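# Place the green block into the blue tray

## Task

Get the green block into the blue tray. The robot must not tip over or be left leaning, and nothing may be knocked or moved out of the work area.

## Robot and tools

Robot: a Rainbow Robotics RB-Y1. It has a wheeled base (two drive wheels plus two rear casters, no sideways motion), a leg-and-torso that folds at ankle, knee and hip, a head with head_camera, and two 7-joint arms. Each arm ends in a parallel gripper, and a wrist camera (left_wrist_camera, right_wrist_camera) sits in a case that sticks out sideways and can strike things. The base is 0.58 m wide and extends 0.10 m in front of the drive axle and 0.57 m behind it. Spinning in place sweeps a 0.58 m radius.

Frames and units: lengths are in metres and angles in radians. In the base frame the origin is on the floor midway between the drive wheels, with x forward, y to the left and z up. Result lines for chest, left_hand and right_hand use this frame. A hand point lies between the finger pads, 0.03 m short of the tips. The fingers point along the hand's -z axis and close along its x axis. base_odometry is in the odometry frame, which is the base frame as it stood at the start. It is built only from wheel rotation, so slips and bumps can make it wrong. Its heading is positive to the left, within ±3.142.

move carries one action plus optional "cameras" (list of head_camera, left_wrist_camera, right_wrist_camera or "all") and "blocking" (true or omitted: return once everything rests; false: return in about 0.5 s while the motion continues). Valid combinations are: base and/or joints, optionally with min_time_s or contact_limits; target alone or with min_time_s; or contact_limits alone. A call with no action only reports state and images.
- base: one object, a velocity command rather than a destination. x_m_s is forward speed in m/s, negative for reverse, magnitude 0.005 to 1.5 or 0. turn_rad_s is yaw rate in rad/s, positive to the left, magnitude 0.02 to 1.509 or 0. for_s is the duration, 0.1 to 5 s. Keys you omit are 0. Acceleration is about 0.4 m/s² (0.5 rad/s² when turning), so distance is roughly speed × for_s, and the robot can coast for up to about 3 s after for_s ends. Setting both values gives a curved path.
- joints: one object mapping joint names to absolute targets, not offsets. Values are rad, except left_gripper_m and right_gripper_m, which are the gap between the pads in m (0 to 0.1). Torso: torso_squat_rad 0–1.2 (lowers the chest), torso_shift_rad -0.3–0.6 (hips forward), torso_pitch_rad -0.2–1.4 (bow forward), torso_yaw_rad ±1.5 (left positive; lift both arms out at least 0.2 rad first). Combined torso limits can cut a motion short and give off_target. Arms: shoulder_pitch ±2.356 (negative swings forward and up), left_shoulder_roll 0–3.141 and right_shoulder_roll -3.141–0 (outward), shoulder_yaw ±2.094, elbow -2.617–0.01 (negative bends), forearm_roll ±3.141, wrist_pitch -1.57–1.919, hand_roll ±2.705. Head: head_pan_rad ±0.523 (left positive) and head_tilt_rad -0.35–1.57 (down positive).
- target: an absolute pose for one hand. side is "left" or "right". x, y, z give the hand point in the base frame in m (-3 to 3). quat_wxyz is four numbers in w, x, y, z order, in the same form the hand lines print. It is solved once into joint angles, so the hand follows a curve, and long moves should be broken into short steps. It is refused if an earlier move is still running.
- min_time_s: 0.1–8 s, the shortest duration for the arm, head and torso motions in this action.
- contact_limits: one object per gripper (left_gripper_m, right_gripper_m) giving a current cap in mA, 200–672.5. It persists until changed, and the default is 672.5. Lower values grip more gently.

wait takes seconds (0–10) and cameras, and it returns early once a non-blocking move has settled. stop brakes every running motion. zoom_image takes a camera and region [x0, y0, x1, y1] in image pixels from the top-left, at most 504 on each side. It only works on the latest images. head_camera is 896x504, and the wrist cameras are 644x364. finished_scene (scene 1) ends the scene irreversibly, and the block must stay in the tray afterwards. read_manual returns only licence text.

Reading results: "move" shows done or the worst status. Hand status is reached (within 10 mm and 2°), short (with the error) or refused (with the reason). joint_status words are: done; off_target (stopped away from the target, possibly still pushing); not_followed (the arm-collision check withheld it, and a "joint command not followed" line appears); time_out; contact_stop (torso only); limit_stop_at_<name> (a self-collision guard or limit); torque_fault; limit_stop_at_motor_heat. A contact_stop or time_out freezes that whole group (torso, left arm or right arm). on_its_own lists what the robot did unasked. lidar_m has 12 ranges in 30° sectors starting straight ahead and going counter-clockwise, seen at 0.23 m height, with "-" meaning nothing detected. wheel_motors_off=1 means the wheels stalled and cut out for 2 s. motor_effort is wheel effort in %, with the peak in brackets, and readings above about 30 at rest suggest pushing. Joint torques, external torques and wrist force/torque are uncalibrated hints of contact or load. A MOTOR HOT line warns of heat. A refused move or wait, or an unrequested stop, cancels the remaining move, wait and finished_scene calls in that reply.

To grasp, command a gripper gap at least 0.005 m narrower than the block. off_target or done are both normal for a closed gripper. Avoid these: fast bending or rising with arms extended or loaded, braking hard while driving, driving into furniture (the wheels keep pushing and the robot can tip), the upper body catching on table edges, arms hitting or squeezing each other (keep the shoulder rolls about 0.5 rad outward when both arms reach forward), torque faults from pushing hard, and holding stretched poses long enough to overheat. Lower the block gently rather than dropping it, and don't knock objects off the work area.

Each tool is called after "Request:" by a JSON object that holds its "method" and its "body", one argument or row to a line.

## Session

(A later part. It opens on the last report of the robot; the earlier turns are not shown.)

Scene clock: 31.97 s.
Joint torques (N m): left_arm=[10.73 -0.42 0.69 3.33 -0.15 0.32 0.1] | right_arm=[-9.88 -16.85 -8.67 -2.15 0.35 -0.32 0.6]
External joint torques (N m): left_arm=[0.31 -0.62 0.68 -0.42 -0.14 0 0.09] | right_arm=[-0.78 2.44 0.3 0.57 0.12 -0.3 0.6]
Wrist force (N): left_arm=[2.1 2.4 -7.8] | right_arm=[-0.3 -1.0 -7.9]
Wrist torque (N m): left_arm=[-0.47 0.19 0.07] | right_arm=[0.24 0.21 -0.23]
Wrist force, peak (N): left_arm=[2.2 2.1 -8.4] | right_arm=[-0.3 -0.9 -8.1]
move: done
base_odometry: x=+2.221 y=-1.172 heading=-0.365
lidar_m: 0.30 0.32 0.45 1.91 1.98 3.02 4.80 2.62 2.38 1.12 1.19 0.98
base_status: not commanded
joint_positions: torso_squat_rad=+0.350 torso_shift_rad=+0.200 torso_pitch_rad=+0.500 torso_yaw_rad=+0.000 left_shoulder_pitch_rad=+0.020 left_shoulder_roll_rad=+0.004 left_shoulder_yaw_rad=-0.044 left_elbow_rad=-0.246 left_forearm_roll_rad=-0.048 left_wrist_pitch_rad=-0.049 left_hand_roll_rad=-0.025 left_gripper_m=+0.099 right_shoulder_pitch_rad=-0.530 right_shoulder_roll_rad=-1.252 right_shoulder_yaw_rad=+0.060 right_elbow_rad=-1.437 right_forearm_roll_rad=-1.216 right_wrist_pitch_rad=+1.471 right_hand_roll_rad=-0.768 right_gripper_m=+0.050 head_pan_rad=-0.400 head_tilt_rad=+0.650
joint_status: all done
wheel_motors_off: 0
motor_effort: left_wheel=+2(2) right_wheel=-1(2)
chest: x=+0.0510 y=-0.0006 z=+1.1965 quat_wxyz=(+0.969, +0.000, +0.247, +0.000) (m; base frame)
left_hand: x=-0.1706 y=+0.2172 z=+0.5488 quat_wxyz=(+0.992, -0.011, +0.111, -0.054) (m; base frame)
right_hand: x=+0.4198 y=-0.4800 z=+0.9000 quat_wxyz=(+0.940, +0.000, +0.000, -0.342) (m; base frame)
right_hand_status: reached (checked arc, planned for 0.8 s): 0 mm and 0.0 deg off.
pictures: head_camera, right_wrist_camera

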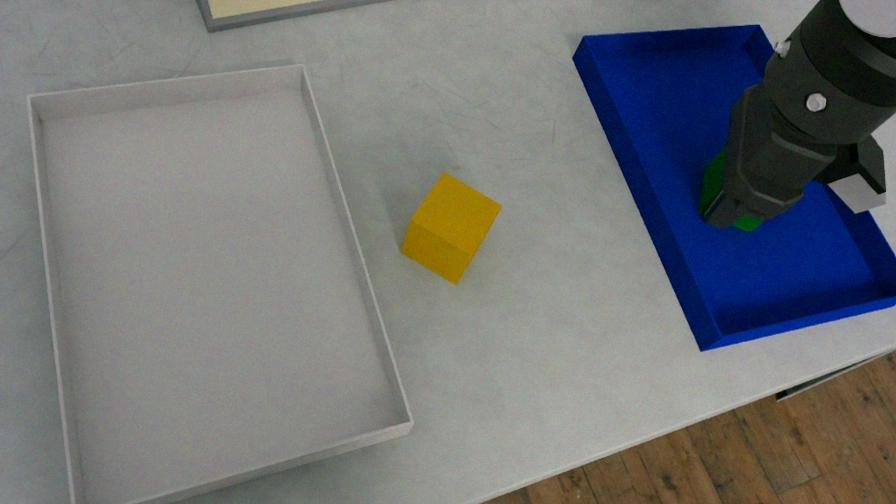

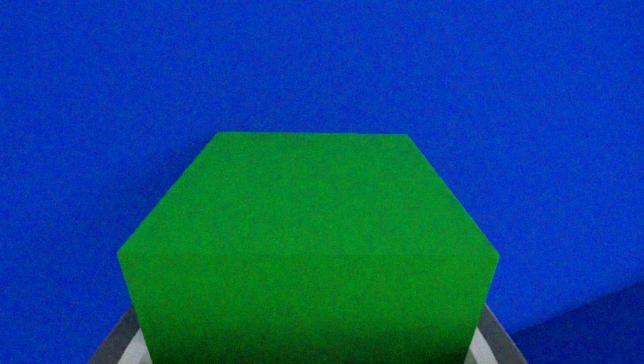

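Request:
{"method": "move", "body": {
  "target": {"side":"right","x":0.42,"y":-0.48,"z":0.895,"quat_wxyz":[0.94,0,0,-0.342]},
  "min_time_s": 0.5
}}

Request:
{"method": "move", "body": {
  "joints": {"right_gripper_m":0.075}
}}

Request:
{"method": "move", "body": {
  "target": {"side":"right","x":0.42,"y":-0.48,"z":1.0,"quat_wxyz":[0.94,0,0,-0.342]},
  "cameras": ["head_camera","right_wrist_camera"]
}}

Scene clock: 32.93 s.
Joint torques (N m): left_arm=[10.52 -0.12 0.62 3.44 -0.16 0.32 0.14] | right_arm=[-4.49 -8.55 -1.39 0.59 1.29 -2.43 0.45]
External joint torques (N m): left_arm=[0.13 -0.29 0.61 -0.29 -0.15 0.01 0.13] | right_arm=[4.66 10.75 7.55 3.34 1.06 -2.4 0.45]
Wrist force (N): left_arm=[1.7 2.2 -7.8] | right_arm=[-9.3 -5.1 29.4]
Wrist torque (N m): left_arm=[-0.42 0.17 0.06] | right_arm=[0.40 0.74 -0.18]
Wrist force, peak (N): left_arm=[2.6 2.5 -8.2] | right_arm=[-9.7 -5.1 30.7]
move: done
base_odometry: x=+2.221 y=-1.172 heading=-0.365
lidar_m: 0.30 0.30 0.48 1.90 1.98 3.03 4.80 2.62 2.36 1.14 1.16 1.00
base_status: not commanded
joint_positions: torso_squat_rad=+0.350 torso_shift_rad=+0.199 torso_pitch_rad=+0.499 torso_yaw_rad=+0.000 left_shoulder_pitch_rad=+0.020 left_shoulder_roll_rad=+0.004 left_shoulder_yaw_rad=-0.044 left_elbow_rad=-0.246 left_forearm_roll_rad=-0.048 left_wrist_pitch_rad=-0.049 left_hand_roll_rad=-0.025 left_gripper_m=+0.099 right_shoulder_pitch_rad=-0.535 right_shoulder_roll_rad=-1.244 right_shoulder_yaw_rad=+0.066 right_elbow_rad=-1.428 right_forearm_roll_rad=-1.208 right_wrist_pitch_rad=+1.463 right_hand_roll_rad=-0.763 right_gripper_m=+0.050 head_pan_rad=-0.400 head_tilt_rad=+0.650
joint_status: all done
wheel_motors_off: 0
motor_effort: left_wheel=+2(2) right_wheel=-1(2)
chest: x=+0.0503 y=-0.0003 z=+1.1967 quat_wxyz=(+0.969, +0.000, +0.247, +0.000) (m; base frame)
left_hand: x=-0.1705 y=+0.2170 z=+0.5486 quat_wxyz=(+0.992, -0.011, +0.111, -0.054) (m; base frame)
right_hand: x=+0.4205 y=-0.4803 z=+0.8976 quat_wxyz=(+0.940, +0.000, -0.002, -0.342) (m; base frame)
right_hand_status: reached (checked arc, planned for 0.5 s): 3 mm and 0.3 deg off.
pictures: none

Scene clock: 33.70 s.
Joint torques (N m): left_arm=[10.93 -0.36 0.87 3.4 -0.16 0.3 0.06] | right_arm=[-1.14 -7.6 -1.73 -0.47 -0.2 0.05 0.64]
External joint torques (N m): left_arm=[0.53 -0.53 0.86 -0.34 -0.15 -0.01 0.05] | right_arm=[8.02 11.7 7.21 2.28 -0.44 0.07 0.64]
Wrist force (N): left_arm=[2.1 2.1 -8.1] | right_arm=[6.2 -1.1 23.4]
Wrist torque (N m): left_arm=[-0.42 0.19 0.05] | right_arm=[0.19 1.20 -0.21]
Wrist force, peak (N): left_arm=[2.1 2.3 -8.4] | right_arm=[-8.7 -4.7 27.8]
move: done
base_odometry: x=+2.221 y=-1.172 heading=-0.365
lidar_m: 0.30 0.33 0.45 1.89 1.98 3.02 4.80 2.63 2.35 1.15 1.16 0.98
base_status: not commanded
joint_positions: torso_squat_rad=+0.350 torso_shift_rad=+0.200 torso_pitch_rad=+0.499 torso_yaw_rad=+0.000 left_shoulder_pitch_rad=+0.020 left_shoulder_roll_rad=+0.004 left_shoulder_yaw_rad=-0.044 left_elbow_rad=-0.246 left_forearm_roll_rad=-0.048 left_wrist_pitch_rad=-0.049 left_hand_roll_rad=-0.025 left_gripper_m=+0.099 right_shoulder_pitch_rad=-0.535 right_shoulder_roll_rad=-1.245 right_shoulder_yaw_rad=+0.066 right_elbow_rad=-1.427 right_forearm_roll_rad=-1.208 right_wrist_pitch_rad=+1.462 right_hand_roll_rad=-0.763 right_gripper_m=+0.075 head_pan_rad=-0.400 head_tilt_rad=+0.650
joint_status: all done
wheel_motors_off: 0
motor_effort: left_wheel=+2(2) right_wheel=-1(2)
chest: x=+0.0505 y=-0.0003 z=+1.1967 quat_wxyz=(+0.969, +0.000, +0.247, +0.000) (m; base frame)
left_hand: x=-0.1705 y=+0.2170 z=+0.5486 quat_wxyz=(+0.992, -0.011, +0.111, -0.054) (m; base frame)
right_hand: x=+0.4211 y=-0.4804 z=+0.8978 quat_wxyz=(+0.940, +0.000, -0.003, -0.342) (m; base frame)
pictures: none

Scene clock: 34.80 s.
Joint torques (N m): left_arm=[10.86 -0.27 0.87 3.51 -0.19 0.32 0.02] | right_arm=[-7.56 -17.02 -10 -1.34 0.3 -0.2 0.37]
External joint torques (N m): left_arm=[0.44 -0.47 0.86 -0.24 -0.18 0 0.01] | right_arm=[1.46 2.63 -0.37 0.32 0.07 -0.19 0.37]
Wrist force (N): left_arm=[2.2 2.4 -7.7] | right_arm=[-0.7 -0.9 -7.0]
Wrist torque (N m): left_arm=[-0.47 0.17 0.06] | right_arm=[0.22 0.13 -0.13]
Wrist force, peak (N): left_arm=[1.8 1.9 -8.6] | right_arm=[6.8 -1.2 22.2]
move: done
base_odometry: x=+2.221 y=-1.172 heading=-0.365
lidar_m: 0.30 0.33 0.48 1.92 1.97 3.02 4.80 2.63 2.37 1.15 1.16 0.99
base_status: not commanded
joint_positions: torso_squat_rad=+0.350 torso_shift_rad=+0.200 torso_pitch_rad=+0.500 torso_yaw_rad=+0.000 left_shoulder_pitch_rad=+0.020 left_shoulder_roll_rad=+0.004 left_shoulder_yaw_rad=-0.044 left_elbow_rad=-0.246 left_forearm_roll_rad=-0.048 left_wrist_pitch_rad=-0.049 left_hand_roll_rad=-0.025 left_gripper_m=+0.099 right_shoulder_pitch_rad=-0.501 right_shoulder_roll_rad=-1.428 right_shoulder_yaw_rad=-0.100 right_elbow_rad=-1.556 right_forearm_roll_rad=-1.382 right_wrist_pitch_rad=+1.644 right_hand_roll_rad=-0.830 right_gripper_m=+0.075 head_pan_rad=-0.400 head_tilt_rad=+0.650
joint_status: all done
wheel_motors_off: 0
motor_effort: left_wheel=+2(3) right_wheel=-2(2)
chest: x=+0.0510 y=-0.0006 z=+1.1965 quat_wxyz=(+0.969, +0.000, +0.247, +0.000) (m; base frame)
left_hand: x=-0.1706 y=+0.2171 z=+0.5488 quat_wxyz=(+0.992, -0.011, +0.111, -0.054) (m; base frame)
right_hand: x=+0.4205 y=-0.4801 z=+0.9993 quat_wxyz=(+0.940, +0.000, +0.001, -0.342) (m; base frame)
right_hand_status: reached (checked arc, planned for 0.5 s): 1 mm and 0.1 deg off.
pictures: head_camera, right_wrist_camera

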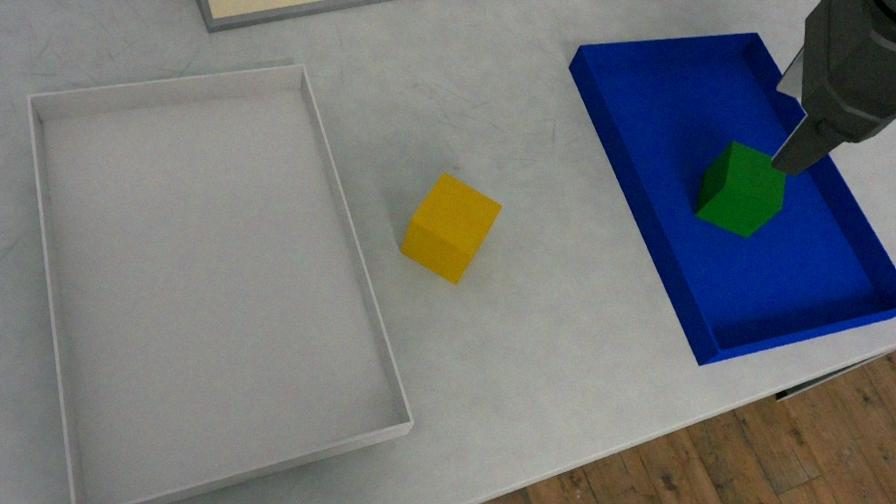

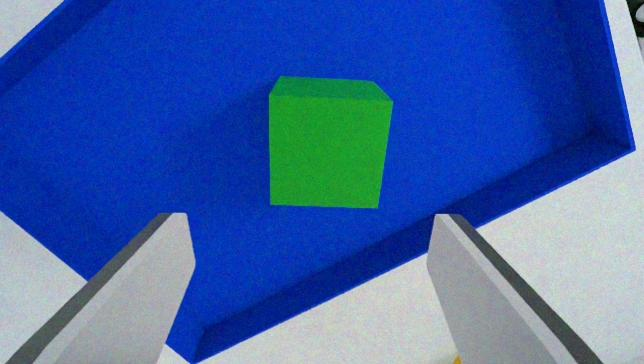

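Request:
{"method": "finished_scene", "body": {

}}

The scene is finished: the task was done.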